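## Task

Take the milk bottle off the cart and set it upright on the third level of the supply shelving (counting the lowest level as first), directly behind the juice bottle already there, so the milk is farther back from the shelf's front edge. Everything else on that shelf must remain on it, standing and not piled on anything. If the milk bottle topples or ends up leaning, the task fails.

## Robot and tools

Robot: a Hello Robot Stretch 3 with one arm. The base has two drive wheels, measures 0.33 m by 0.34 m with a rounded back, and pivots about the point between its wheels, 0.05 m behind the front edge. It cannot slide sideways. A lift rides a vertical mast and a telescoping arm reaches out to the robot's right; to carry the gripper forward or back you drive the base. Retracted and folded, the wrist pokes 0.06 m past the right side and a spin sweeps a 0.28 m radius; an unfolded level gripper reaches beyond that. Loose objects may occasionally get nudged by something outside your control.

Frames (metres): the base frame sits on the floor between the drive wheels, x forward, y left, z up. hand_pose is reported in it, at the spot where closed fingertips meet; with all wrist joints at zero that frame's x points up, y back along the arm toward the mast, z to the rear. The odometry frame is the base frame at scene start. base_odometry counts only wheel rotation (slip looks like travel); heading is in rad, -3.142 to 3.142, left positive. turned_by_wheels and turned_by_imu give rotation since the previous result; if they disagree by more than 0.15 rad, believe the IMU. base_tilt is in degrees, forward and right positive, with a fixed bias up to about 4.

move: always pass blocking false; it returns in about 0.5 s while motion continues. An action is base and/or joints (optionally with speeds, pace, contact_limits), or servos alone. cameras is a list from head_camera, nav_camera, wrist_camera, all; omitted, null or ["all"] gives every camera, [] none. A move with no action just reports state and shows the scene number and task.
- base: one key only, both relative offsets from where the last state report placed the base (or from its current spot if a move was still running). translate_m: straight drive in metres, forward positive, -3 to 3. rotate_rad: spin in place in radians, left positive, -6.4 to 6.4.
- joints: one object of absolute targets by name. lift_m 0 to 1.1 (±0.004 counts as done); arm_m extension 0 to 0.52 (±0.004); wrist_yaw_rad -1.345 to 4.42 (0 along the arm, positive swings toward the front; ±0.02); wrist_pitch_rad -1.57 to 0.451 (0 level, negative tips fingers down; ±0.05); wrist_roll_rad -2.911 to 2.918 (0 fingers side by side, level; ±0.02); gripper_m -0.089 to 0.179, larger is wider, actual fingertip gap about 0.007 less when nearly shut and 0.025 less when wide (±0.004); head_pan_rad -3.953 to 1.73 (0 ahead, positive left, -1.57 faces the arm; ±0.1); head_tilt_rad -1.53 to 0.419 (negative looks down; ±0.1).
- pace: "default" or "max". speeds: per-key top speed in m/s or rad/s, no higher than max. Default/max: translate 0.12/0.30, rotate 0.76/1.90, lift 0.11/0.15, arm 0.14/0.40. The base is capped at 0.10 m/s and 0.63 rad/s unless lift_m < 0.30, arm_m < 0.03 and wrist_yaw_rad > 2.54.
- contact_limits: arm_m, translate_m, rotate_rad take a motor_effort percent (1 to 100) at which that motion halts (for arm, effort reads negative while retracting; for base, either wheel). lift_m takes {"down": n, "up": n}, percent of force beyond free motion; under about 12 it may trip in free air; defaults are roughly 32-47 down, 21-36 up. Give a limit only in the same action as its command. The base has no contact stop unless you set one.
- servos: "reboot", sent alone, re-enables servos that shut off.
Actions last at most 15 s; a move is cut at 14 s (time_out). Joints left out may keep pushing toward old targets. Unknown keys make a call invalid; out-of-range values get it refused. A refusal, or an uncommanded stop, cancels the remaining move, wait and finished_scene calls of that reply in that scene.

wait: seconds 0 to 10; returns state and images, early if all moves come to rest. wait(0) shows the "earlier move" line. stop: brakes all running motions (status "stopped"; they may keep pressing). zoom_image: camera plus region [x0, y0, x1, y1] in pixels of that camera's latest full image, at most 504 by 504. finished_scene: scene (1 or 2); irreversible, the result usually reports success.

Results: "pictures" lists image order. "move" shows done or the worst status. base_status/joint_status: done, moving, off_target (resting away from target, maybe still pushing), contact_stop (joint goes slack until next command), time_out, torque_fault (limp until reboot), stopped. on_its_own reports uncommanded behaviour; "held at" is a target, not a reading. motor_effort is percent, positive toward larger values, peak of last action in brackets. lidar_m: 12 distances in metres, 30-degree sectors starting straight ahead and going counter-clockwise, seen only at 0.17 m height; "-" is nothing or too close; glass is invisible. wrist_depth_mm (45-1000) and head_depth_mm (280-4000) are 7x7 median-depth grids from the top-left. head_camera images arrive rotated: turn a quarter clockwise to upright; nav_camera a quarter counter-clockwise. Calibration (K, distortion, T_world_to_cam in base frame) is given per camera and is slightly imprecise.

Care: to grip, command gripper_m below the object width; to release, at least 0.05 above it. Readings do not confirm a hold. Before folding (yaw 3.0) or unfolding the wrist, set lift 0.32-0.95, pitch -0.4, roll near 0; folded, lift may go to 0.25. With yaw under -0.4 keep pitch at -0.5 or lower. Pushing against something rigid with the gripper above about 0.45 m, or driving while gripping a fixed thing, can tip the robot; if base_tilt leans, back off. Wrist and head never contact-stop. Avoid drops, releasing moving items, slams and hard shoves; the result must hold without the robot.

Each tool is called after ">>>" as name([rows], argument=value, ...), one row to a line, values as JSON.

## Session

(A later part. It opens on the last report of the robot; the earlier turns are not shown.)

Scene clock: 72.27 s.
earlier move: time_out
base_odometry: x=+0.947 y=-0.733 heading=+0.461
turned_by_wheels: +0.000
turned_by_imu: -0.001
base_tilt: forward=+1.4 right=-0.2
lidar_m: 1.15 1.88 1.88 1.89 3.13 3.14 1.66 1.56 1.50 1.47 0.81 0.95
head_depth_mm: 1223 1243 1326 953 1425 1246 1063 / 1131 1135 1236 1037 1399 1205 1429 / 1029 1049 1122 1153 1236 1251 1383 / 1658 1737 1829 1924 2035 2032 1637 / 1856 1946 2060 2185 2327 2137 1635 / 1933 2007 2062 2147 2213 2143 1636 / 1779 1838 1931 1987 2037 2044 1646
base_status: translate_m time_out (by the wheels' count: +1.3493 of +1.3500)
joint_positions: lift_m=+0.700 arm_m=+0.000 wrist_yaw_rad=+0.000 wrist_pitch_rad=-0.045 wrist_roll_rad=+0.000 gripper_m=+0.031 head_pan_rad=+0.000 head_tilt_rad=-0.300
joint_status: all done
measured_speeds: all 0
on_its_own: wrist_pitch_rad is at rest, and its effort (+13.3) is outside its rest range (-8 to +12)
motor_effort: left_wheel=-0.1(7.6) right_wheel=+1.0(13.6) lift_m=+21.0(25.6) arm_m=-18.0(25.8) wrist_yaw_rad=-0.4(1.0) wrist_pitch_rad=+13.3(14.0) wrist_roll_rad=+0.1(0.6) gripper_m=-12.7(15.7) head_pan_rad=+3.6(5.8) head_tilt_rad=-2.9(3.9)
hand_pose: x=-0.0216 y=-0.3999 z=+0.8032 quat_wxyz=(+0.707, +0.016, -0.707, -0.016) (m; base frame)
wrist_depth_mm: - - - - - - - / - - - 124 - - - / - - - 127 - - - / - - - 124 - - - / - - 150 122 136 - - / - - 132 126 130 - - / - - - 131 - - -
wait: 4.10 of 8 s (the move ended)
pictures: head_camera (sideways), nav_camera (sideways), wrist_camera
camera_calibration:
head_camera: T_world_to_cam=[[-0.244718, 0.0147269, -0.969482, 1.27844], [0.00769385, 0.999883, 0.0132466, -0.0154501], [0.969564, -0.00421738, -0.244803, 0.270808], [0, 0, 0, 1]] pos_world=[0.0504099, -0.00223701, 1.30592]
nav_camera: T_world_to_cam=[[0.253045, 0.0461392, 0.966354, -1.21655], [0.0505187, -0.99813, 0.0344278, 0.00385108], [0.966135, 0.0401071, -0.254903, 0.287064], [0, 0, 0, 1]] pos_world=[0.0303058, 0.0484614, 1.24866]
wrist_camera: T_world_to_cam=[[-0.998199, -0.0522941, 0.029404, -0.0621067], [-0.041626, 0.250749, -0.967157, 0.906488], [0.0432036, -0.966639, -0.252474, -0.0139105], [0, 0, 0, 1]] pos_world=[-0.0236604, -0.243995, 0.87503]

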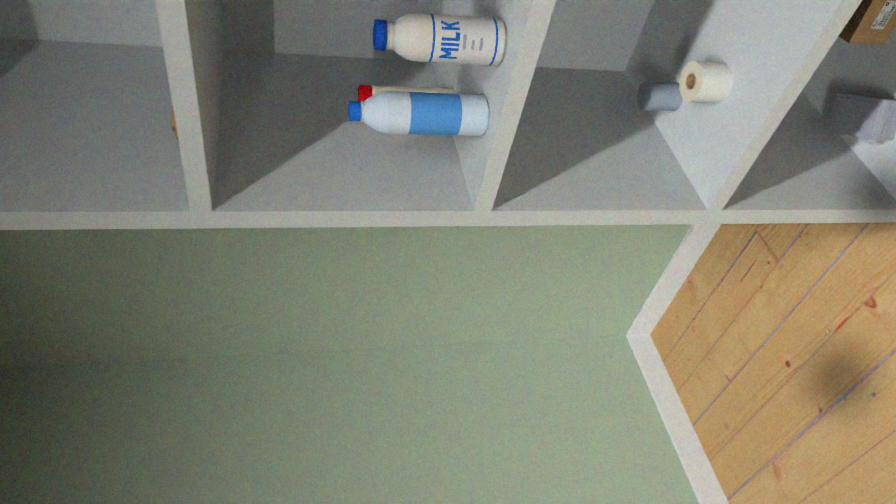

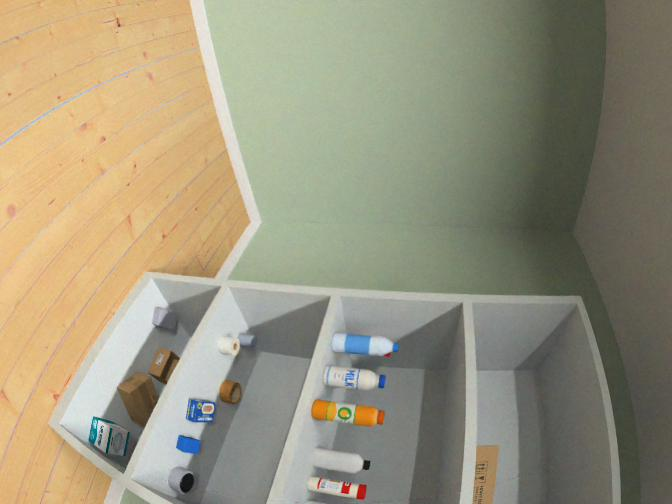

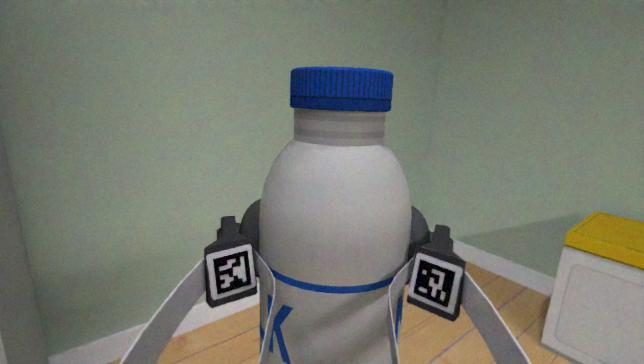

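>>> move(base={"rotate_rad":0.189}, joints={"head_pan_rad":-1.57,"head_tilt_rad":-0.35}, blocking=false, cameras=[])

>>> wait(seconds=3, cameras=[])

>>> move(base={"translate_m":0.575}, blocking=false, cameras=[])

>>> wait(seconds=9, cameras=[])

>>> move(base={"rotate_rad":0.55}, joints={"lift_m":0.75}, blocking=false, cameras=[])

>>> wait(seconds=4)

Scene clock: 74.40 s.
move: moving
base_odometry: x=+0.947 y=-0.733 heading=+0.556
turned_by_wheels: +0.095
turned_by_imu: +0.096
base_tilt: forward=+1.5 right=-0.4
lidar_m: 1.14 1.88 1.89 1.99 3.14 3.04 1.64 1.50 1.51 1.41 0.80 1.03
head_depth_mm: 664 1109 1171 1249 1337 1424 1484 / 1043 1076 1147 801 830 1006 955 / 1050 1131 1188 1036 1339 1124 1189 / 830 1161 1215 1016 1380 1154 1304 / 830 1183 1242 1016 1399 1129 1331 / 1123 1206 1268 899 1435 1176 1374 / 1162 1232 1294 931 1457 1146 1407
base_status: rotate_rad moving
joint_positions: lift_m=+0.700 arm_m=+0.000 wrist_yaw_rad=+0.000 wrist_pitch_rad=-0.045 wrist_roll_rad=+0.000 gripper_m=+0.031 head_pan_rad=-0.862 head_tilt_rad=-0.350
joint_status: head_pan_rad moving; head_tilt_rad moving
measured_speeds: translate_m=+0.000 rotate_rad=+0.368 lift_m=+0.000 arm_m=+0.000 wrist_yaw_rad=+0.000 wrist_pitch_rad=+0.000 wrist_roll_rad=+0.000 head_pan_rad=-3.118 head_tilt_rad=+0.000
motor_effort: left_wheel=-11.1(12.5) right_wheel=+12.1(12.2) lift_m=+20.9(21.1) arm_m=-16.0(18.0) wrist_yaw_rad=+0.6(0.6) wrist_pitch_rad=+12.8(13.8) wrist_roll_rad=-0.1(0.3) gripper_m=-14.3(14.7) head_pan_rad=-6.7(6.7) head_tilt_rad=-5.0(5.7)
hand_pose: x=-0.0216 y=-0.3999 z=+0.8032 quat_wxyz=(+0.707, +0.016, -0.707, -0.016) (m; base frame)
wrist_depth_mm: - - - - - - - / - - - 124 - - - / - - - 127 - - - / - - - 123 - - - / - - 141 122 136 - - / 765 - 132 126 130 - - / - - - 131 - - -
pictures: none
No camera images: "cameras" was empty.

Scene clock: 75.20 s.
earlier move: done
base_odometry: x=+0.947 y=-0.733 heading=+0.649
turned_by_wheels: +0.093
turned_by_imu: +0.095
base_tilt: forward=+1.3 right=-0.2
lidar_m: 1.15 1.87 1.89 2.16 3.13 2.76 1.64 1.50 1.53 1.37 0.81 1.03
head_depth_mm: 1701 1814 1932 2061 2240 1967 1535 / 1573 1673 1777 1894 2013 1956 1535 / 1455 1550 1632 1734 1837 1887 1542 / 1364 1432 1505 1597 1686 1772 1545 / 1280 1339 1410 1488 1556 1653 1536 / 1205 1258 1320 1381 1454 1532 1545 / 1139 1190 1245 1295 1362 1424 1466
base_status: done
joint_positions: lift_m=+0.700 arm_m=+0.000 wrist_yaw_rad=+0.000 wrist_pitch_rad=-0.045 wrist_roll_rad=+0.000 gripper_m=+0.031 head_pan_rad=-1.606 head_tilt_rad=-0.351
joint_status: all done
measured_speeds: all 0
on_its_own: wrist_pitch_rad is at rest, and its effort (+13.5) is outside its rest range (-8 to +12)
motor_effort: left_wheel=-7.2(12.5) right_wheel=+6.8(12.2) lift_m=+21.1(21.3) arm_m=-16.7(18.1) wrist_yaw_rad=-0.8(1.2) wrist_pitch_rad=+13.5(13.8) wrist_roll_rad=+0.0(0.3) gripper_m=-13.3(14.7) head_pan_rad=+4.4(8.9) head_tilt_rad=-3.3(5.8)
hand_pose: x=-0.0214 y=-0.3999 z=+0.8032 quat_wxyz=(+0.707, +0.016, -0.707, -0.016) (m; base frame)
wrist_depth_mm: 470 - - - - - - / 785 - - 124 - - - / 811 - - 127 - - - / 833 - - 123 - - - / 687 - 150 121 137 - - / 582 704 132 126 130 - - / - 108 - 131 - - -
wait: 0.80 of 3 s (the move ended)
pictures: none
No camera images: "cameras" was empty.

Scene clock: 75.70 s.
move: moving
base_odometry: x=+0.959 y=-0.724 heading=+0.649
turned_by_wheels: +0.000
turned_by_imu: +0.000
base_tilt: forward=+0.6 right=-0.9
lidar_m: 1.13 1.86 1.88 2.14 3.14 2.77 1.66 1.51 1.55 1.35 0.80 1.02
head_depth_mm: 1663 1762 1873 2023 2182 1955 1537 / 1534 1635 1732 1847 1983 1961 1535 / 1446 1514 1588 1698 1815 1876 1533 / 1340 1418 1492 1564 1665 1773 1551 / 1263 1329 1386 1461 1533 1625 1540 / 1192 1240 1303 1365 1440 1518 1533 / 1135 1175 1227 1283 1343 1420 1469
base_status: translate_m moving
joint_positions: lift_m=+0.700 arm_m=+0.000 wrist_yaw_rad=+0.000 wrist_pitch_rad=-0.045 wrist_roll_rad=+0.000 gripper_m=+0.031 head_pan_rad=-1.588 head_tilt_rad=-0.351
joint_status: not commanded
measured_speeds: translate_m=+0.058 rotate_rad=+0.000 lift_m=+0.000 arm_m=+0.000 wrist_yaw_rad=+0.000 wrist_pitch_rad=+0.000 wrist_roll_rad=+0.000 head_pan_rad=+0.024 head_tilt_rad=+0.000
motor_effort: left_wheel=+6.8(6.8) right_wheel=+9.2(10.2) lift_m=+21.0(21.2) arm_m=-16.7(17.8) wrist_yaw_rad=-0.7(1.1) wrist_pitch_rad=+13.3(13.6) wrist_roll_rad=-0.1(0.3) gripper_m=-13.6(14.8) head_pan_rad=+4.4(5.1) head_tilt_rad=-3.4(3.5)
hand_pose: x=-0.0214 y=-0.3999 z=+0.8032 quat_wxyz=(+0.707, +0.016, -0.707, -0.016) (m; base frame)
wrist_depth_mm: 467 - - - - - - / 787 - - 124 - - - / 801 - - 127 - - - / 828 - - 123 - - - / 732 - 150 122 136 - - / 588 556 132 126 130 - - / - 108 - 132 - - -
pictures: none
No camera images: "cameras" was empty.

Scene clock: 82.07 s.
earlier move: done
base_odometry: x=+1.405 y=-0.386 heading=+0.649
turned_by_wheels: +0.000
turned_by_imu: -0.002
base_tilt: forward=+1.3 right=-0.3
lidar_m: 1.39 1.38 1.42 1.74 3.46 3.44 2.21 1.98 0.74 0.73 0.73 0.60
head_depth_mm: 604 641 682 1488 1622 1753 1540 / 626 695 723 707 752 839 871 / 604 787 839 865 739 980 916 / 525 911 990 970 698 1122 912 / 519 951 999 840 664 1131 890 / 459 899 944 747 669 1083 918 / 454 854 897 697 540 1018 921
base_status: done
joint_positions: lift_m=+0.700 arm_m=+0.000 wrist_yaw_rad=+0.000 wrist_pitch_rad=-0.045 wrist_roll_rad=+0.000 gripper_m=+0.031 head_pan_rad=-1.570 head_tilt_rad=-0.351
joint_status: not commanded
measured_speeds: all 0
on_its_own: wrist_pitch_rad is at rest, and its effort (+12.8) is outside its rest range (-8 to +12)
motor_effort: left_wheel=-0.8(7.7) right_wheel=+10.0(12.9) lift_m=+21.4(21.7) arm_m=-13.8(17.8) wrist_yaw_rad=-0.7(1.4) wrist_pitch_rad=+12.8(13.9) wrist_roll_rad=+0.2(0.6) gripper_m=-14.0(14.8) head_pan_rad=+3.8(6.1) head_tilt_rad=-0.7(3.8)
hand_pose: x=-0.0214 y=-0.3999 z=+0.8032 quat_wxyz=(+0.707, +0.016, -0.707, -0.016) (m; base frame)
wrist_depth_mm: 546 512 481 454 422 427 - / 595 649 708 124 - - - / 613 671 737 127 - - - / 639 691 749 124 129 - - / 647 704 150 122 131 - - / 558 597 134 127 130 - - / 489 436 457 131 490 - -
wait: 6.37 of 9 s (the move ended)
pictures: none
No camera images: "cameras" was empty.

Scene clock: 82.57 s.
move: moving
base_odometry: x=+1.405 y=-0.386 heading=+0.745
turned_by_wheels: +0.096
turned_by_imu: +0.096
base_tilt: forward=+1.0 right=-0.1
lidar_m: 1.41 1.38 1.46 1.74 3.49 3.17 2.22 1.98 0.74 0.73 0.75 0.61
head_depth_mm: 617 672 699 696 727 795 855 / 611 763 805 841 730 928 899 / 528 883 950 959 698 1071 911 / 524 964 1014 850 661 1165 887 / 462 921 966 773 662 1110 916 / 458 880 920 714 579 1051 917 / 416 841 884 521 556 548 889
base_status: rotate_rad moving
joint_positions: lift_m=+0.725 arm_m=+0.000 wrist_yaw_rad=+0.000 wrist_pitch_rad=-0.046 wrist_roll_rad=+0.000 gripper_m=+0.031 head_pan_rad=-1.570 head_tilt_rad=-0.351
joint_status: lift_m moving
measured_speeds: translate_m=+0.000 rotate_rad=+0.369 lift_m=+0.097 arm_m=+0.000 wrist_yaw_rad=+0.000 wrist_pitch_rad=+0.000 wrist_roll_rad=+0.000 head_pan_rad=+0.000 head_tilt_rad=+0.000
motor_effort: left_wheel=-9.9(11.1) right_wheel=+11.8(13.0) lift_m=+39.8(42.9) arm_m=-14.4(15.0) wrist_yaw_rad=-0.7(1.1) wrist_pitch_rad=+13.6(13.7) wrist_roll_rad=-0.3(0.3) gripper_m=-14.8(14.8) head_pan_rad=+4.1(5.4) head_tilt_rad=+0.2(1.3)
hand_pose: x=-0.0214 y=-0.3998 z=+0.8282 quat_wxyz=(+0.707, +0.016, -0.707, -0.016) (m; base frame)
wrist_depth_mm: 405 382 359 336 341 376 - / 594 636 692 124 571 - - / 618 659 723 127 - - - / 640 689 736 124 129 - - / 659 708 141 122 132 - - / 618 567 135 126 130 500 - / 519 466 485 131 485 529 -
pictures: none
No camera images: "cameras" was empty.

Scene clock: 84.07 s.
earlier move: done
base_odometry: x=+1.405 y=-0.386 heading=+1.199
turned_by_wheels: +0.454
turned_by_imu: +0.459
base_tilt: forward=+1.5 right=-0.3
lidar_m: 1.38 1.43 1.74 3.45 3.36 2.22 1.98 0.74 0.73 0.74 0.60 1.43
head_depth_mm: 429 863 911 705 653 1071 909 / 425 864 913 530 564 1077 866 / 421 863 915 945 623 1080 886 / 420 867 920 557 574 1086 886 / 421 868 915 954 631 1088 916 / 458 872 917 551 573 1051 888 / 454 831 879 731 634 811 855
base_status: done
joint_positions: lift_m=+0.750 arm_m=+0.000 wrist_yaw_rad=+0.000 wrist_pitch_rad=-0.046 wrist_roll_rad=+0.000 gripper_m=+0.031 head_pan_rad=-1.570 head_tilt_rad=-0.351
joint_status: all done
measured_speeds: all 0
on_its_own: wrist_pitch_rad is at rest, and its effort (+13.2) is outside its rest range (-8 to +12)
motor_effort: left_wheel=-7.0(11.8) right_wheel=+8.0(13.7) lift_m=+35.5(43.3) arm_m=-14.2(15.0) wrist_yaw_rad=-0.6(1.3) wrist_pitch_rad=+13.2(13.9) wrist_roll_rad=+0.0(0.3) gripper_m=-14.4(14.8) head_pan_rad=+4.2(5.4) head_tilt_rad=-0.1(1.3)
hand_pose: x=-0.0214 y=-0.3998 z=+0.8530 quat_wxyz=(+0.707, +0.017, -0.707, -0.016) (m; base frame)
wrist_depth_mm: 269 265 257 253 247 240 235 / 367 470 636 124 453 597 514 / 357 505 724 127 695 680 670 / 375 512 766 123 714 708 691 / 378 498 141 122 136 738 717 / 384 471 134 126 130 730 704 / 371 481 527 131 510 500 558
wait: 1.50 of 4 s (the move ended)
pictures: head_camera (sideways), nav_camera (sideways), wrist_camera
camera_calibration:
head_camera: T_world_to_cam=[[0.0144176, 0.293291, -0.955915, 1.25915], [0.999891, -0.00739924, 0.0128107, -0.0208897], [-0.00331578, -0.955995, -0.293365, 0.339963], [0, 0, 0, 1]] pos_world=[0.00386071, -0.0444482, 1.30364]
nav_camera: T_world_to_cam=[[0.0464531, -0.301368, 0.952376, -1.1971], [-0.998083, -0.0530441, 0.0318974, 0.0136242], [0.0409051, -0.952031, -0.303254, 0.355653], [0, 0, 0, 1]] pos_world=[0.0546591, -0.0214513, 1.24751]
wrist_camera: T_world_to_cam=[[-0.998156, -0.0531467, 0.029342, -0.0637244], [-0.0418215, 0.251624, -0.966921, 0.954742], [0.0440055, -0.966365, -0.253382, -0.000389267], [0, 0, 0, 1]] pos_world=[-0.023661, -0.243999, 0.924931]

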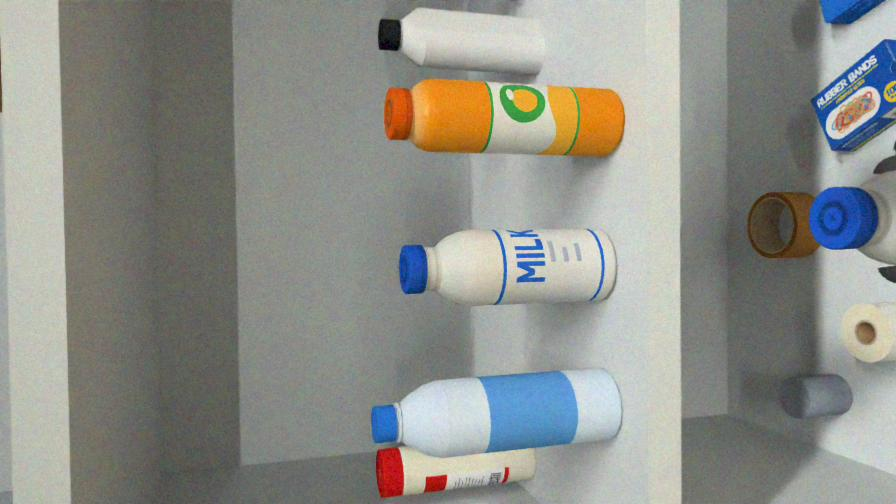

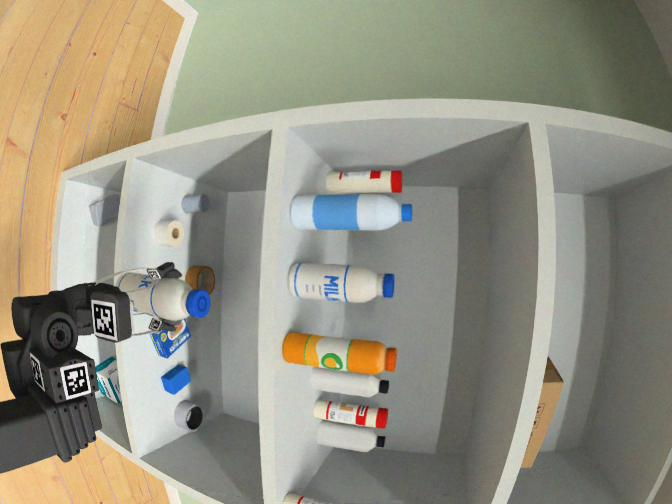

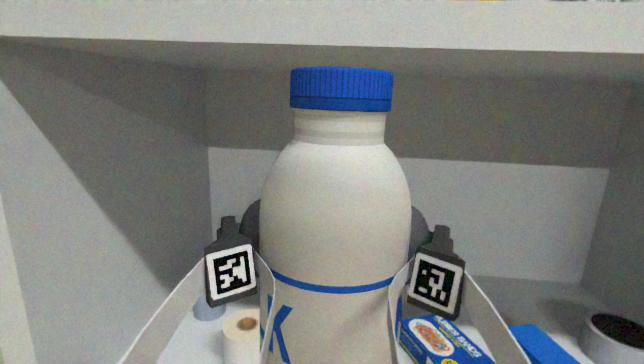

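>>> move(joints={"head_pan_rad":-2.0,"head_tilt_rad":-0.35}, blocking=false, cameras=[])

>>> wait(seconds=2, cameras=["head_camera","nav_camera"])

>>> zoom_image(camera="nav_camera", region=[220, 60, 560, 440])

Scene clock: 86.90 s.
move: moving
base_odometry: x=+1.405 y=-0.386 heading=+1.199
turned_by_wheels: +0.000
turned_by_imu: -0.001
base_tilt: forward=+1.3 right=-0.2
lidar_m: 1.38 1.44 1.74 3.42 3.37 2.22 1.98 0.74 0.73 0.74 0.61 1.43
head_depth_mm: 619 710 737 683 706 823 848 / 610 819 857 878 735 975 910 / 528 956 1015 911 695 1119 909 / 523 948 996 798 660 1120 896 / 462 908 957 734 664 1088 867 / 458 873 916 536 560 1049 917 / 414 837 878 910 668 548 889
base_status: not commanded
joint_positions: lift_m=+0.750 arm_m=+0.000 wrist_yaw_rad=+0.000 wrist_pitch_rad=-0.046 wrist_roll_rad=+0.000 gripper_m=+0.031 head_pan_rad=-2.004 head_tilt_rad=-0.351
joint_status: head_pan_rad moving; head_tilt_rad moving
measured_speeds: translate_m=+0.000 rotate_rad=+0.000 lift_m=+0.000 arm_m=+0.000 wrist_yaw_rad=+0.000 wrist_pitch_rad=+0.000 wrist_roll_rad=+0.000 head_pan_rad=-0.168 head_tilt_rad=+0.000
motor_effort: left_wheel=-6.5(6.9) right_wheel=+7.9(8.5) lift_m=+26.4(27.9) arm_m=-14.4(15.2) wrist_yaw_rad=-0.5(1.2) wrist_pitch_rad=+14.0(14.0) wrist_roll_rad=-0.3(0.4) gripper_m=-12.6(14.6) head_pan_rad=-3.2(6.0) head_tilt_rad=+1.3(2.1)
hand_pose: x=-0.0214 y=-0.3998 z=+0.8530 quat_wxyz=(+0.707, +0.017, -0.707, -0.016) (m; base frame)
wrist_depth_mm: 271 265 258 251 246 240 235 / 369 469 645 124 452 607 517 / 356 509 732 127 692 685 667 / 376 511 761 123 713 709 689 / 379 496 141 121 137 732 714 / 384 468 134 126 130 724 703 / 373 476 522 131 504 496 557
pictures: none
No camera images: "cameras" was empty.

Scene clock: 87.23 s.
earlier move: done
base_odometry: x=+1.405 y=-0.386 heading=+1.199
turned_by_wheels: +0.000
turned_by_imu: +0.000
base_tilt: forward=+1.4 right=-0.1
lidar_m: 1.38 1.43 1.75 3.43 3.35 2.22 1.98 0.74 0.73 0.74 0.60 1.43
head_depth_mm: 619 699 726 688 726 813 845 / 612 801 845 862 734 965 905 / 528 936 998 905 695 1118 915 / 524 953 1003 797 660 1151 887 / 462 911 961 744 664 1105 869 / 458 875 916 542 560 1051 915 / 415 838 880 899 635 548 889
base_status: not commanded
joint_positions: lift_m=+0.750 arm_m=+0.000 wrist_yaw_rad=+0.000 wrist_pitch_rad=-0.046 wrist_roll_rad=+0.000 gripper_m=+0.031 head_pan_rad=-2.006 head_tilt_rad=-0.351
joint_status: all done
measured_speeds: all 0
on_its_own: wrist_pitch_rad is at rest, and its effort (+13.4) is outside its rest range (-8 to +12)
motor_effort: left_wheel=-6.7(7.1) right_wheel=+7.7(8.5) lift_m=+25.4(27.9) arm_m=-13.3(15.2) wrist_yaw_rad=-0.6(1.3) wrist_pitch_rad=+13.4(14.1) wrist_roll_rad=-0.1(0.4) gripper_m=-14.2(14.6) head_pan_rad=-2.0(6.0) head_tilt_rad=+0.6(2.1)
hand_pose: x=-0.0214 y=-0.3998 z=+0.8530 quat_wxyz=(+0.707, +0.017, -0.707, -0.016) (m; base frame)
wrist_depth_mm: 270 265 258 252 247 241 235 / 366 470 650 124 449 610 514 / 358 505 729 127 694 683 665 / 375 506 754 123 714 711 691 / 374 495 141 122 136 739 716 / 384 469 134 126 130 726 698 / 373 481 524 131 505 497 553
wait: 0.33 of 2 s (the move ended)
pictures: head_camera (sideways), nav_camera (sideways)
camera_calibration:
head_camera: T_world_to_cam=[[0.136984, 0.25974, -0.955914, 1.2584], [0.903133, -0.429169, 0.0128072, -0.0203706], [-0.406922, -0.865072, -0.293369, 0.342406], [0, 0, 0, 1]] pos_world=[-0.0146513, -0.0393941, 1.30364]
nav_camera: T_world_to_cam=[[-0.0852353, -0.292767, 0.952377, -1.19631], [-0.927063, 0.373549, 0.031862, 0.0132453], [-0.365088, -0.880198, -0.303253, 0.358077], [0, 0, 0, 1]] pos_world=[0.0410407, -0.0400109, 1.24751]

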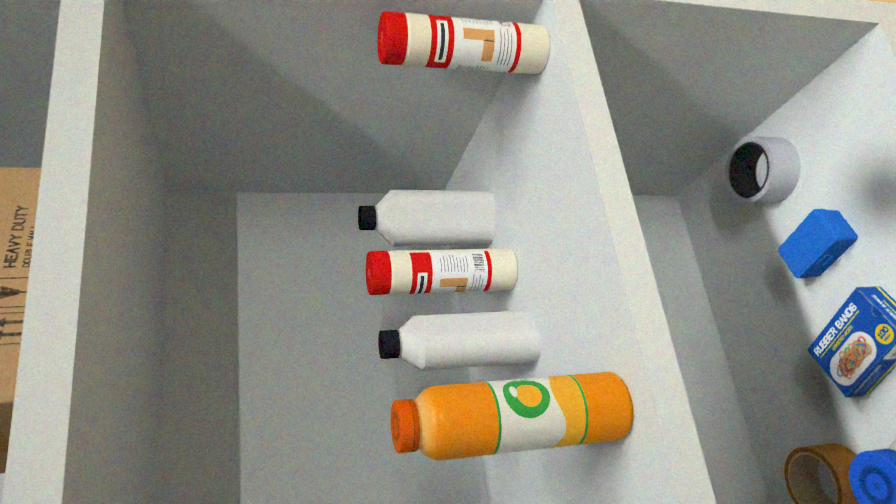

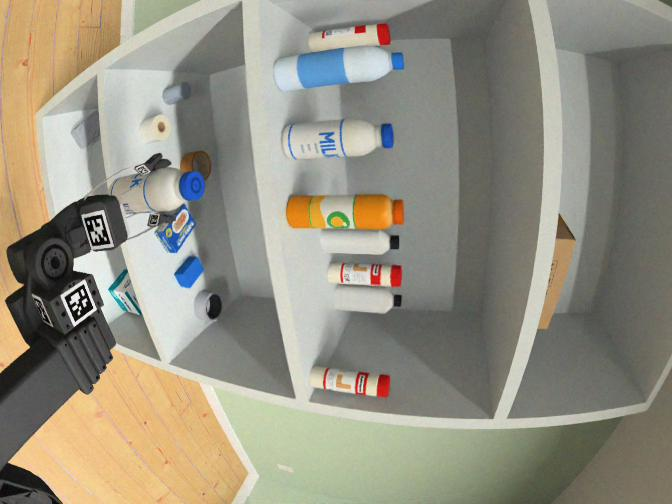

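Scaled by 1.326 from the camera's 672x504 image, which has a finer 792x594 frame.

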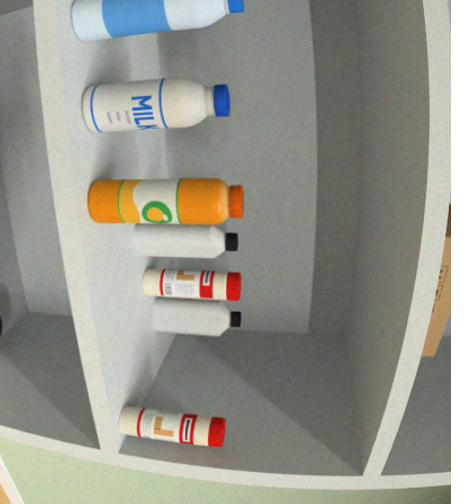

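>>> move(base={"translate_m":-0.229}, joints={"lift_m":1.03,"wrist_pitch_rad":0.045,"head_pan_rad":-1.75,"head_tilt_rad":-0.4}, blocking=false, cameras=[])

>>> wait(seconds=6)

Scene clock: 89.53 s.
move: moving
base_odometry: x=+1.400 y=-0.400 heading=+1.199
turned_by_wheels: +0.000
turned_by_imu: -0.001
base_tilt: forward=+1.8 right=+0.0
lidar_m: 1.39 1.45 1.75 3.44 3.34 2.20 1.97 0.73 0.72 0.73 0.61 1.43
head_depth_mm: 543 921 967 813 632 1063 870 / 537 903 948 775 633 1097 873 / 531 893 939 740 604 1099 844 / 527 879 921 543 573 1101 827 / 522 862 915 943 609 1069 428 / 517 852 900 543 564 1068 883 / 514 834 883 913 613 1057 854
base_status: translate_m moving
joint_positions: lift_m=+0.775 arm_m=+0.000 wrist_yaw_rad=+0.000 wrist_pitch_rad=-0.033 wrist_roll_rad=+0.000 gripper_m=+0.031 head_pan_rad=-1.744 head_tilt_rad=-0.395
joint_status: lift_m moving; wrist_pitch_rad moving; head_pan_rad moving; head_tilt_rad moving
measured_speeds: translate_m=-0.058 rotate_rad=+0.000 lift_m=+0.097 arm_m=+0.000 wrist_yaw_rad=+0.000 wrist_pitch_rad=+0.000 wrist_roll_rad=+0.000 head_pan_rad=+0.000 head_tilt_rad=+0.000
motor_effort: left_wheel=-9.7(10.8) right_wheel=-6.5(7.2) lift_m=+41.6(42.3) arm_m=-15.6(15.6) wrist_yaw_rad=-0.8(1.2) wrist_pitch_rad=+15.2(16.2) wrist_roll_rad=+0.0(0.2) gripper_m=-14.0(14.8) head_pan_rad=+4.4(6.4) head_tilt_rad=-4.1(5.6)
hand_pose: x=-0.0214 y=-0.4003 z=+0.8813 quat_wxyz=(+0.707, +0.012, -0.707, -0.012) (m; base frame)
wrist_depth_mm: 347 296 306 296 274 405 426 / 354 342 269 124 254 249 243 / 385 495 737 127 691 679 668 / 389 504 769 124 712 705 688 / 394 512 140 122 137 740 711 / 398 489 135 126 130 753 741 / 386 500 566 132 520 586 631
pictures: none
No camera images: "cameras" was empty.

Scene clock: 92.47 s.
earlier move: off_target
base_odometry: x=+1.322 y=-0.599 heading=+1.198
turned_by_wheels: +0.000
turned_by_imu: +0.000
base_tilt: forward=+1.4 right=-0.1
lidar_m: 1.61 1.68 1.89 3.42 3.04 2.02 1.75 1.42 0.59 0.69 0.74 0.75
head_depth_mm: 539 595 605 554 - - - / 554 762 790 811 - - - / 548 886 935 785 - - - / 544 872 918 774 - - - / 539 854 905 345 - - - / 533 843 889 759 533 1068 831 / 528 830 882 874 551 1032 872
base_status: done
joint_positions: lift_m=+1.030 arm_m=+0.000 wrist_yaw_rad=+0.000 wrist_pitch_rad=-0.030 wrist_roll_rad=+0.000 gripper_m=+0.031 head_pan_rad=-1.748 head_tilt_rad=-0.400
joint_status: wrist_pitch_rad off_target (ended at -0.030, target +0.045); the others done
measured_speeds: all 0
on_its_own: wrist_pitch_rad is at rest, and its effort (+13.7) is outside its rest range (-8 to +12)
motor_effort: left_wheel=-8.1(11.9) right_wheel=+2.1(7.2) lift_m=+37.8(43.3) arm_m=-15.2(16.1) wrist_yaw_rad=-0.7(1.5) wrist_pitch_rad=+13.7(16.2) wrist_roll_rad=-0.1(0.4) gripper_m=-14.8(14.8) head_pan_rad=-3.6(6.4) head_tilt_rad=-3.9(5.6)
hand_pose: x=-0.0214 y=-0.4004 z=+1.1369 quat_wxyz=(+0.707, +0.011, -0.707, -0.011) (m; base frame)
wrist_depth_mm: 574 695 675 658 647 642 - / 580 713 707 124 663 653 - / 532 737 327 127 676 675 - / 385 365 318 124 514 694 282 / 402 394 151 122 136 535 291 / 370 370 135 126 130 414 303 / 336 108 322 131 303 313 308
wait: 2.93 of 6 s (the move ended)
pictures: head_camera (sideways), nav_camera (sideways), wrist_camera
camera_calibration:
head_camera: T_world_to_cam=[[0.0745093, 0.332118, -0.94029, 1.23835], [0.982581, -0.185425, 0.0123667, -0.0201871], [-0.170246, -0.924832, -0.340149, 0.401886], [0, 0, 0, 1]] pos_world=[-0.00401309, -0.0433428, 1.30136]
nav_camera: T_world_to_cam=[[-0.0160873, -0.350789, 0.936317, -1.17577], [-0.991917, 0.123482, 0.0292195, 0.0170411], [-0.125868, -0.928278, -0.349939, 0.417359], [0, 0, 0, 1]] pos_world=[0.0505203, -0.0271268, 1.24645]
wrist_camera: T_world_to_cam=[[-0.998155, -0.0526957, 0.030146, -0.0728165], [-0.0418216, 0.236903, -0.970633, 1.22768], [0.0440065, -0.970103, -0.23867, 0.0527751], [0, 0, 0, 1]] pos_world=[-0.023661, -0.243481, 1.20642]

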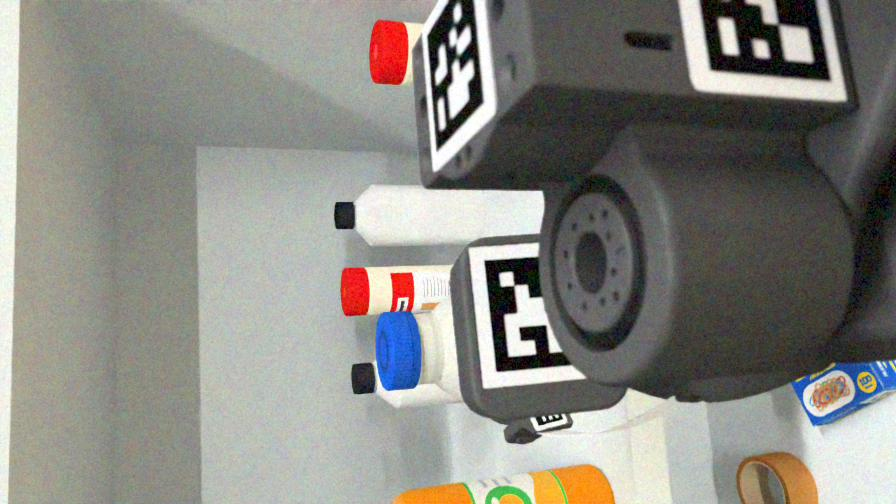

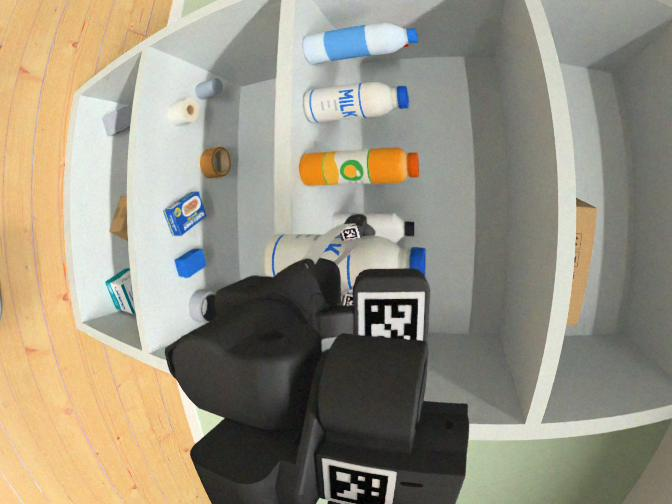

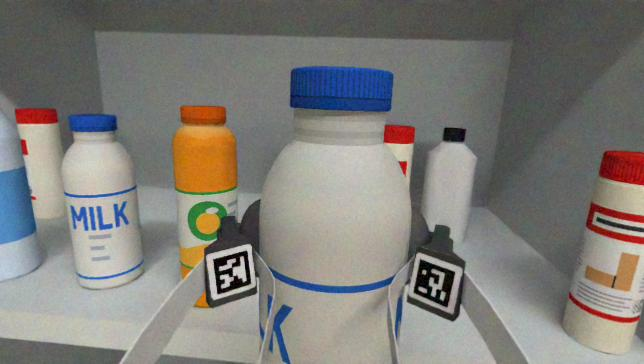

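>>> move(joints={"arm_m":0.2}, contact_limits={"arm_m":35}, blocking=false, cameras=[])

>>> wait(seconds=5)

>>> move(joints={"lift_m":0.975}, contact_limits={"lift_m":{"down":14}}, speeds={"lift_m":0.03}, blocking=false, cameras=[])

>>> wait(seconds=4)

Scene clock: 93.37 s.
move: moving
base_odometry: x=+1.322 y=-0.599 heading=+1.198
turned_by_wheels: +0.000
turned_by_imu: +0.000
base_tilt: forward=+1.5 right=-0.2
lidar_m: 1.61 1.68 1.89 3.43 3.04 2.01 1.75 1.42 0.59 0.69 0.74 0.75
head_depth_mm: 536 595 604 569 - - - / 556 759 787 - - - - / 550 881 937 780 - - - / 545 871 915 783 - - - / 539 858 900 362 - - - / 534 843 887 808 550 1062 830 / 529 828 883 873 550 1034 875
base_status: not commanded
joint_positions: lift_m=+1.030 arm_m=+0.018 wrist_yaw_rad=+0.000 wrist_pitch_rad=-0.030 wrist_roll_rad=+0.000 gripper_m=+0.031 head_pan_rad=-1.750 head_tilt_rad=-0.400
joint_status: arm_m moving
measured_speeds: translate_m=+0.000 rotate_rad=+0.000 lift_m=+0.000 arm_m=+0.068 wrist_yaw_rad=+0.000 wrist_pitch_rad=+0.000 wrist_roll_rad=+0.000 head_pan_rad=+0.000 head_tilt_rad=+0.000
motor_effort: left_wheel=-8.3(8.6) right_wheel=+1.8(2.2) lift_m=+35.8(36.8) arm_m=+25.5(26.8) wrist_yaw_rad=-1.0(1.1) wrist_pitch_rad=+14.2(14.8) wrist_roll_rad=-0.1(0.4) gripper_m=-13.4(14.5) head_pan_rad=-3.3(4.4) head_tilt_rad=-3.5(4.2)
contact_limits: arm_m 35 (drawing in: default 43, maximum 56; extending or still: default 51, maximum 69)
hand_pose: x=-0.0214 y=-0.4180 z=+1.1369 quat_wxyz=(+0.707, +0.011, -0.707, -0.011) (m; base frame)
wrist_depth_mm: 570 678 665 639 633 622 - / 576 701 694 125 652 646 - / 516 729 321 128 492 666 - / 335 366 306 124 496 673 278 / 389 366 151 122 136 525 278 / 358 361 135 126 130 417 298 / 322 108 309 131 294 311 299
pictures: none
No camera images: "cameras" was empty.

Scene clock: 95.57 s.
earlier move: done
base_odometry: x=+1.322 y=-0.599 heading=+1.198
turned_by_wheels: +0.000
turned_by_imu: -0.001
base_tilt: forward=+1.3 right=-0.2
lidar_m: 1.61 1.68 1.89 3.43 3.05 2.02 1.75 1.42 0.59 0.69 0.75 0.75
head_depth_mm: 537 592 609 - 588 674 704 / 556 757 783 - 596 883 842 / 550 884 920 309 564 1088 869 / 545 868 324 290 555 1097 844 / 542 855 887 301 314 1060 870 / 537 841 883 456 575 1064 830 / 531 830 882 874 551 1030 877
base_status: not commanded
joint_positions: lift_m=+1.030 arm_m=+0.200 wrist_yaw_rad=+0.000 wrist_pitch_rad=-0.030 wrist_roll_rad=+0.000 gripper_m=+0.031 head_pan_rad=-1.750 head_tilt_rad=-0.400
joint_status: all done
measured_speeds: all 0
on_its_own: wrist_pitch_rad is at rest, and its effort (+14.4) is outside its rest range (-8 to +12)
motor_effort: left_wheel=-8.2(8.8) right_wheel=+1.6(2.6) lift_m=+30.9(36.8) arm_m=+24.1(27.2) wrist_yaw_rad=-0.8(1.3) wrist_pitch_rad=+14.4(15.0) wrist_roll_rad=-0.3(0.4) gripper_m=-13.7(14.6) head_pan_rad=-3.6(4.4) head_tilt_rad=-3.4(4.2)
contact_limits: arm_m 35 (drawing in: default 43, maximum 56; extending or still: default 51, maximum 69)
hand_pose: x=-0.0214 y=-0.6004 z=+1.1369 quat_wxyz=(+0.707, +0.011, -0.707, -0.011) (m; base frame)
wrist_depth_mm: 516 503 492 474 472 455 447 / 533 523 507 123 485 473 459 / 545 544 529 126 493 490 476 / 135 563 542 124 277 321 - / 137 511 151 121 137 327 - / 137 380 135 126 130 334 397 / 139 154 306 131 294 311 326
wait: 2.20 of 5 s (the move ended)
pictures: head_camera (sideways), nav_camera (sideways), wrist_camera
camera_calibration:
head_camera: T_world_to_cam=[[0.0751195, 0.332385, -0.940147, 1.23817], [0.982273, -0.187047, 0.0123556, -0.0202482], [-0.171745, -0.92441, -0.340544, 0.402414], [0, 0, 0, 1]] pos_world=[-0.00400914, -0.0433432, 1.30136]
nav_camera: T_world_to_cam=[[-0.0166969, -0.351046, 0.936209, -1.17561], [-0.991715, 0.125088, 0.029217, 0.0170825], [-0.127365, -0.927965, -0.350227, 0.417807], [0, 0, 0, 1]] pos_world=[0.0505259, -0.0271215, 1.24645]
wrist_camera: T_world_to_cam=[[-0.998156, -0.0526869, 0.0301562, -0.083364], [-0.0418198, 0.236691, -0.970685, 1.27503], [0.0440046, -0.970155, -0.238458, -0.141524], [0, 0, 0, 1]] pos_world=[-0.023661, -0.443481, 1.20642]

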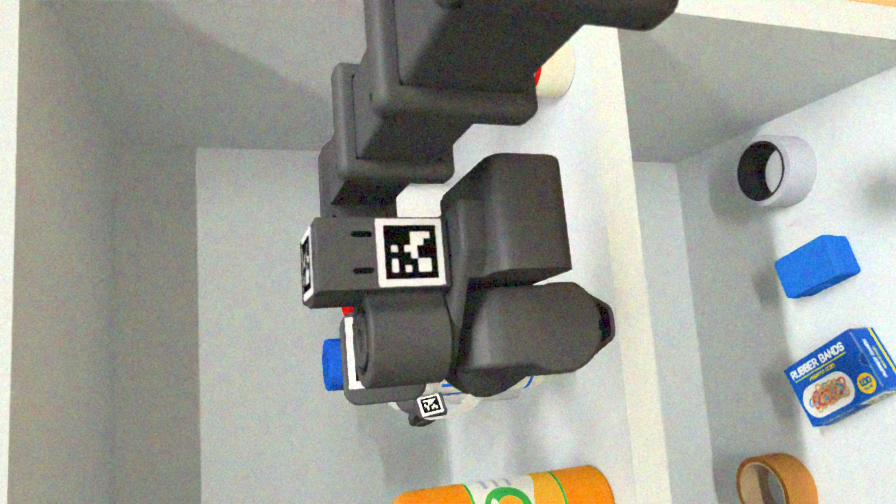

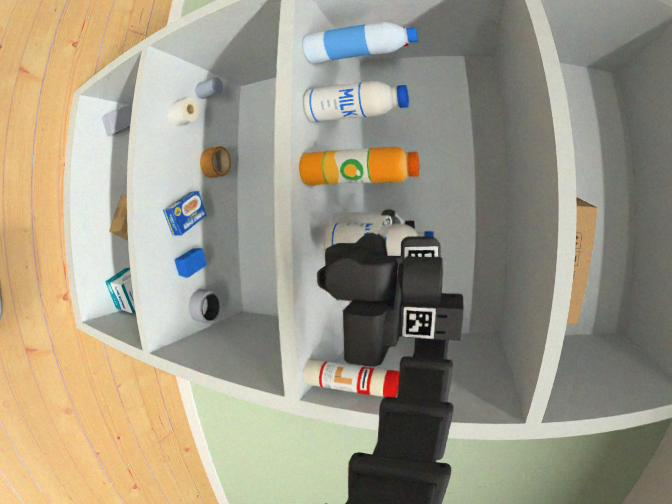

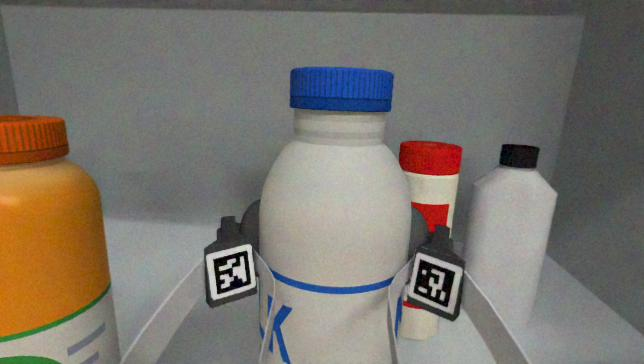

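Scene clock: 96.07 s.
move: moving
base_odometry: x=+1.322 y=-0.599 heading=+1.198
turned_by_wheels: +0.000
turned_by_imu: +0.000
base_tilt: forward=+1.4 right=-0.1
lidar_m: 1.61 1.68 1.89 3.42 3.05 2.02 1.75 1.42 0.59 0.69 0.74 0.75
head_depth_mm: 536 595 602 - - 694 705 / 556 757 784 - 594 887 842 / 551 887 932 338 559 1084 868 / 544 871 905 292 314 1091 846 / 540 855 892 297 314 1061 872 / 535 841 883 446 574 1057 831 / 532 830 877 873 551 1024 877
base_status: not commanded
joint_positions: lift_m=+1.017 arm_m=+0.200 wrist_yaw_rad=+0.000 wrist_pitch_rad=-0.029 wrist_roll_rad=+0.000 gripper_m=+0.031 head_pan_rad=-1.750 head_tilt_rad=-0.400
joint_status: lift_m moving
measured_speeds: translate_m=+0.000 rotate_rad=+0.000 lift_m=-0.030 arm_m=+0.000 wrist_yaw_rad=+0.000 wrist_pitch_rad=+0.000 wrist_roll_rad=+0.000 head_pan_rad=+0.000 head_tilt_rad=+0.000
motor_effort: left_wheel=-8.2(8.4) right_wheel=+2.1(2.3) lift_m=+19.9(30.4) arm_m=+23.5(25.2) wrist_yaw_rad=-0.5(1.4) wrist_pitch_rad=+14.0(14.4) wrist_roll_rad=-0.1(0.2) gripper_m=-14.4(14.4) head_pan_rad=-3.2(3.8) head_tilt_rad=-2.9(3.7)
contact_limits: arm_m 35 (drawing in: default 43, maximum 56; extending or still: default 51, maximum 69); lift_m down 14 (down: maximum 72; up: maximum 65)
hand_pose: x=-0.0214 y=-0.6004 z=+1.1243 quat_wxyz=(+0.707, +0.011, -0.707, -0.011) (m; base frame)
wrist_depth_mm: 514 501 493 482 468 455 450 / 536 526 509 123 482 472 466 / 147 541 534 127 299 486 476 / 131 562 550 124 277 318 - / 137 484 151 121 136 325 - / 137 361 135 126 130 334 380 / 140 154 280 131 278 295 310
pictures: none
No camera images: "cameras" was empty.

Scene clock: 97.83 s.
earlier move: done
base_odometry: x=+1.322 y=-0.599 heading=+1.198
turned_by_wheels: +0.000
turned_by_imu: -0.001
base_tilt: forward=+1.4 right=-0.3
lidar_m: 1.61 1.67 1.90 3.43 3.04 2.02 1.75 1.42 0.59 0.69 0.74 0.75
head_depth_mm: 537 594 604 569 - - 731 / 556 759 786 808 - 901 846 / 550 881 939 348 307 1053 869 / 545 869 917 305 307 1021 845 / 539 860 902 338 320 992 873 / 534 842 891 546 550 1056 828 / 529 828 880 872 550 1030 880
base_status: not commanded
joint_positions: lift_m=+0.975 arm_m=+0.200 wrist_yaw_rad=+0.000 wrist_pitch_rad=+0.026 wrist_roll_rad=+0.000 gripper_m=+0.031 head_pan_rad=-1.750 head_tilt_rad=-0.400
joint_status: all done
measured_speeds: all 0
on_its_own: wrist_pitch_rad moved +0.055 to your old target +0.045
motor_effort: left_wheel=-7.9(8.7) right_wheel=+1.2(2.5) lift_m=+15.7(30.4) arm_m=+22.4(25.2) wrist_yaw_rad=-0.6(1.4) wrist_pitch_rad=+3.5(14.7) wrist_roll_rad=+0.0(0.4) gripper_m=-13.4(14.5) head_pan_rad=-3.2(4.0) head_tilt_rad=-2.6(3.7)
contact_limits: arm_m 35 (drawing in: default 43, maximum 56; extending or still: default 51, maximum 69); lift_m down 14 (down: maximum 72; up: maximum 65)
hand_pose: x=-0.0214 y=-0.6018 z=+1.0963 quat_wxyz=(+0.707, -0.009, -0.707, +0.009) (m; base frame)
wrist_depth_mm: 516 515 500 493 478 468 455 / 139 521 518 127 490 482 469 / 134 542 531 128 271 484 - / 130 557 545 124 274 315 - / 137 462 150 122 136 321 - / 135 326 135 126 130 325 360 / 138 108 247 130 245 261 277
wait: 1.77 of 4 s (the move ended)
pictures: head_camera (sideways), nav_camera (sideways), wrist_camera
camera_calibration:
head_camera: T_world_to_cam=[[0.0751195, 0.332385, -0.940147, 1.23817], [0.982273, -0.187047, 0.0123556, -0.0202482], [-0.171745, -0.92441, -0.340544, 0.402414], [0, 0, 0, 1]] pos_world=[-0.00400914, -0.0433432, 1.30136]
nav_camera: T_world_to_cam=[[-0.0166969, -0.351046, 0.936209, -1.17561], [-0.991715, 0.125088, 0.029217, 0.0170825], [-0.127365, -0.927965, -0.350227, 0.417807], [0, 0, 0, 1]] pos_world=[0.0505259, -0.0271215, 1.24645]
wrist_camera: T_world_to_cam=[[-0.998151, -0.0510071, 0.0330477, -0.0843497], [-0.0418179, 0.1818, -0.982446, 1.21578], [0.0441036, -0.982012, -0.183597, -0.219742], [0, 0, 0, 1]] pos_world=[-0.0236611, -0.44112, 1.15688]

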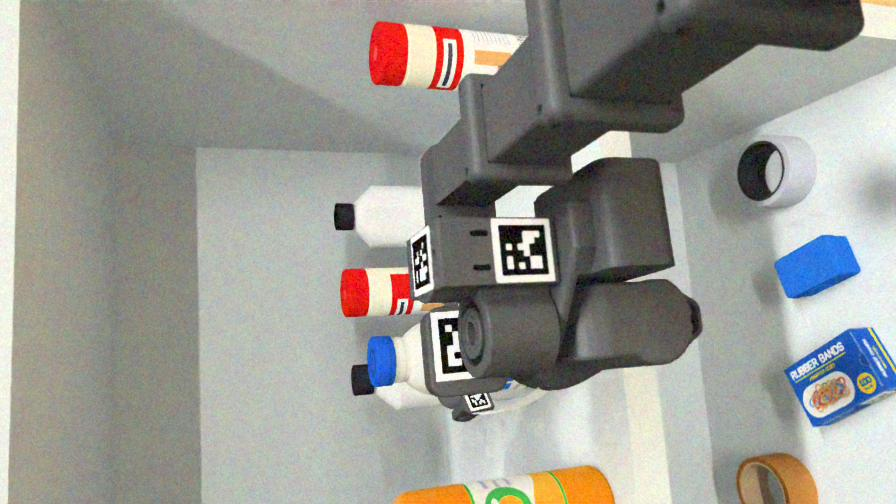

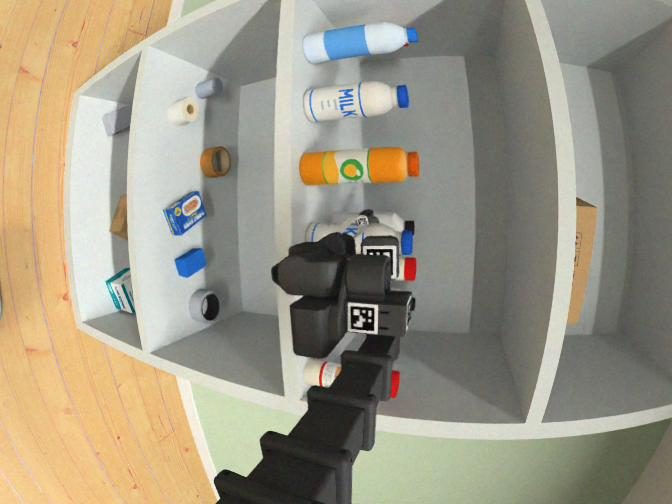

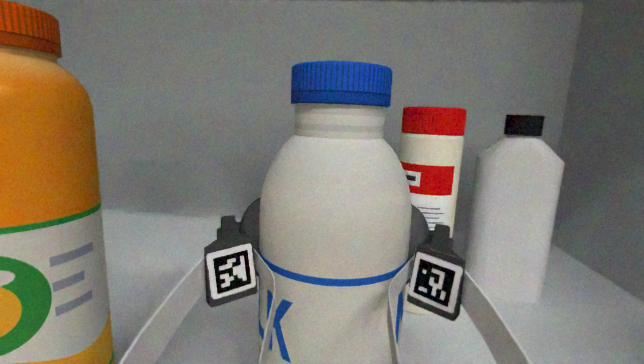

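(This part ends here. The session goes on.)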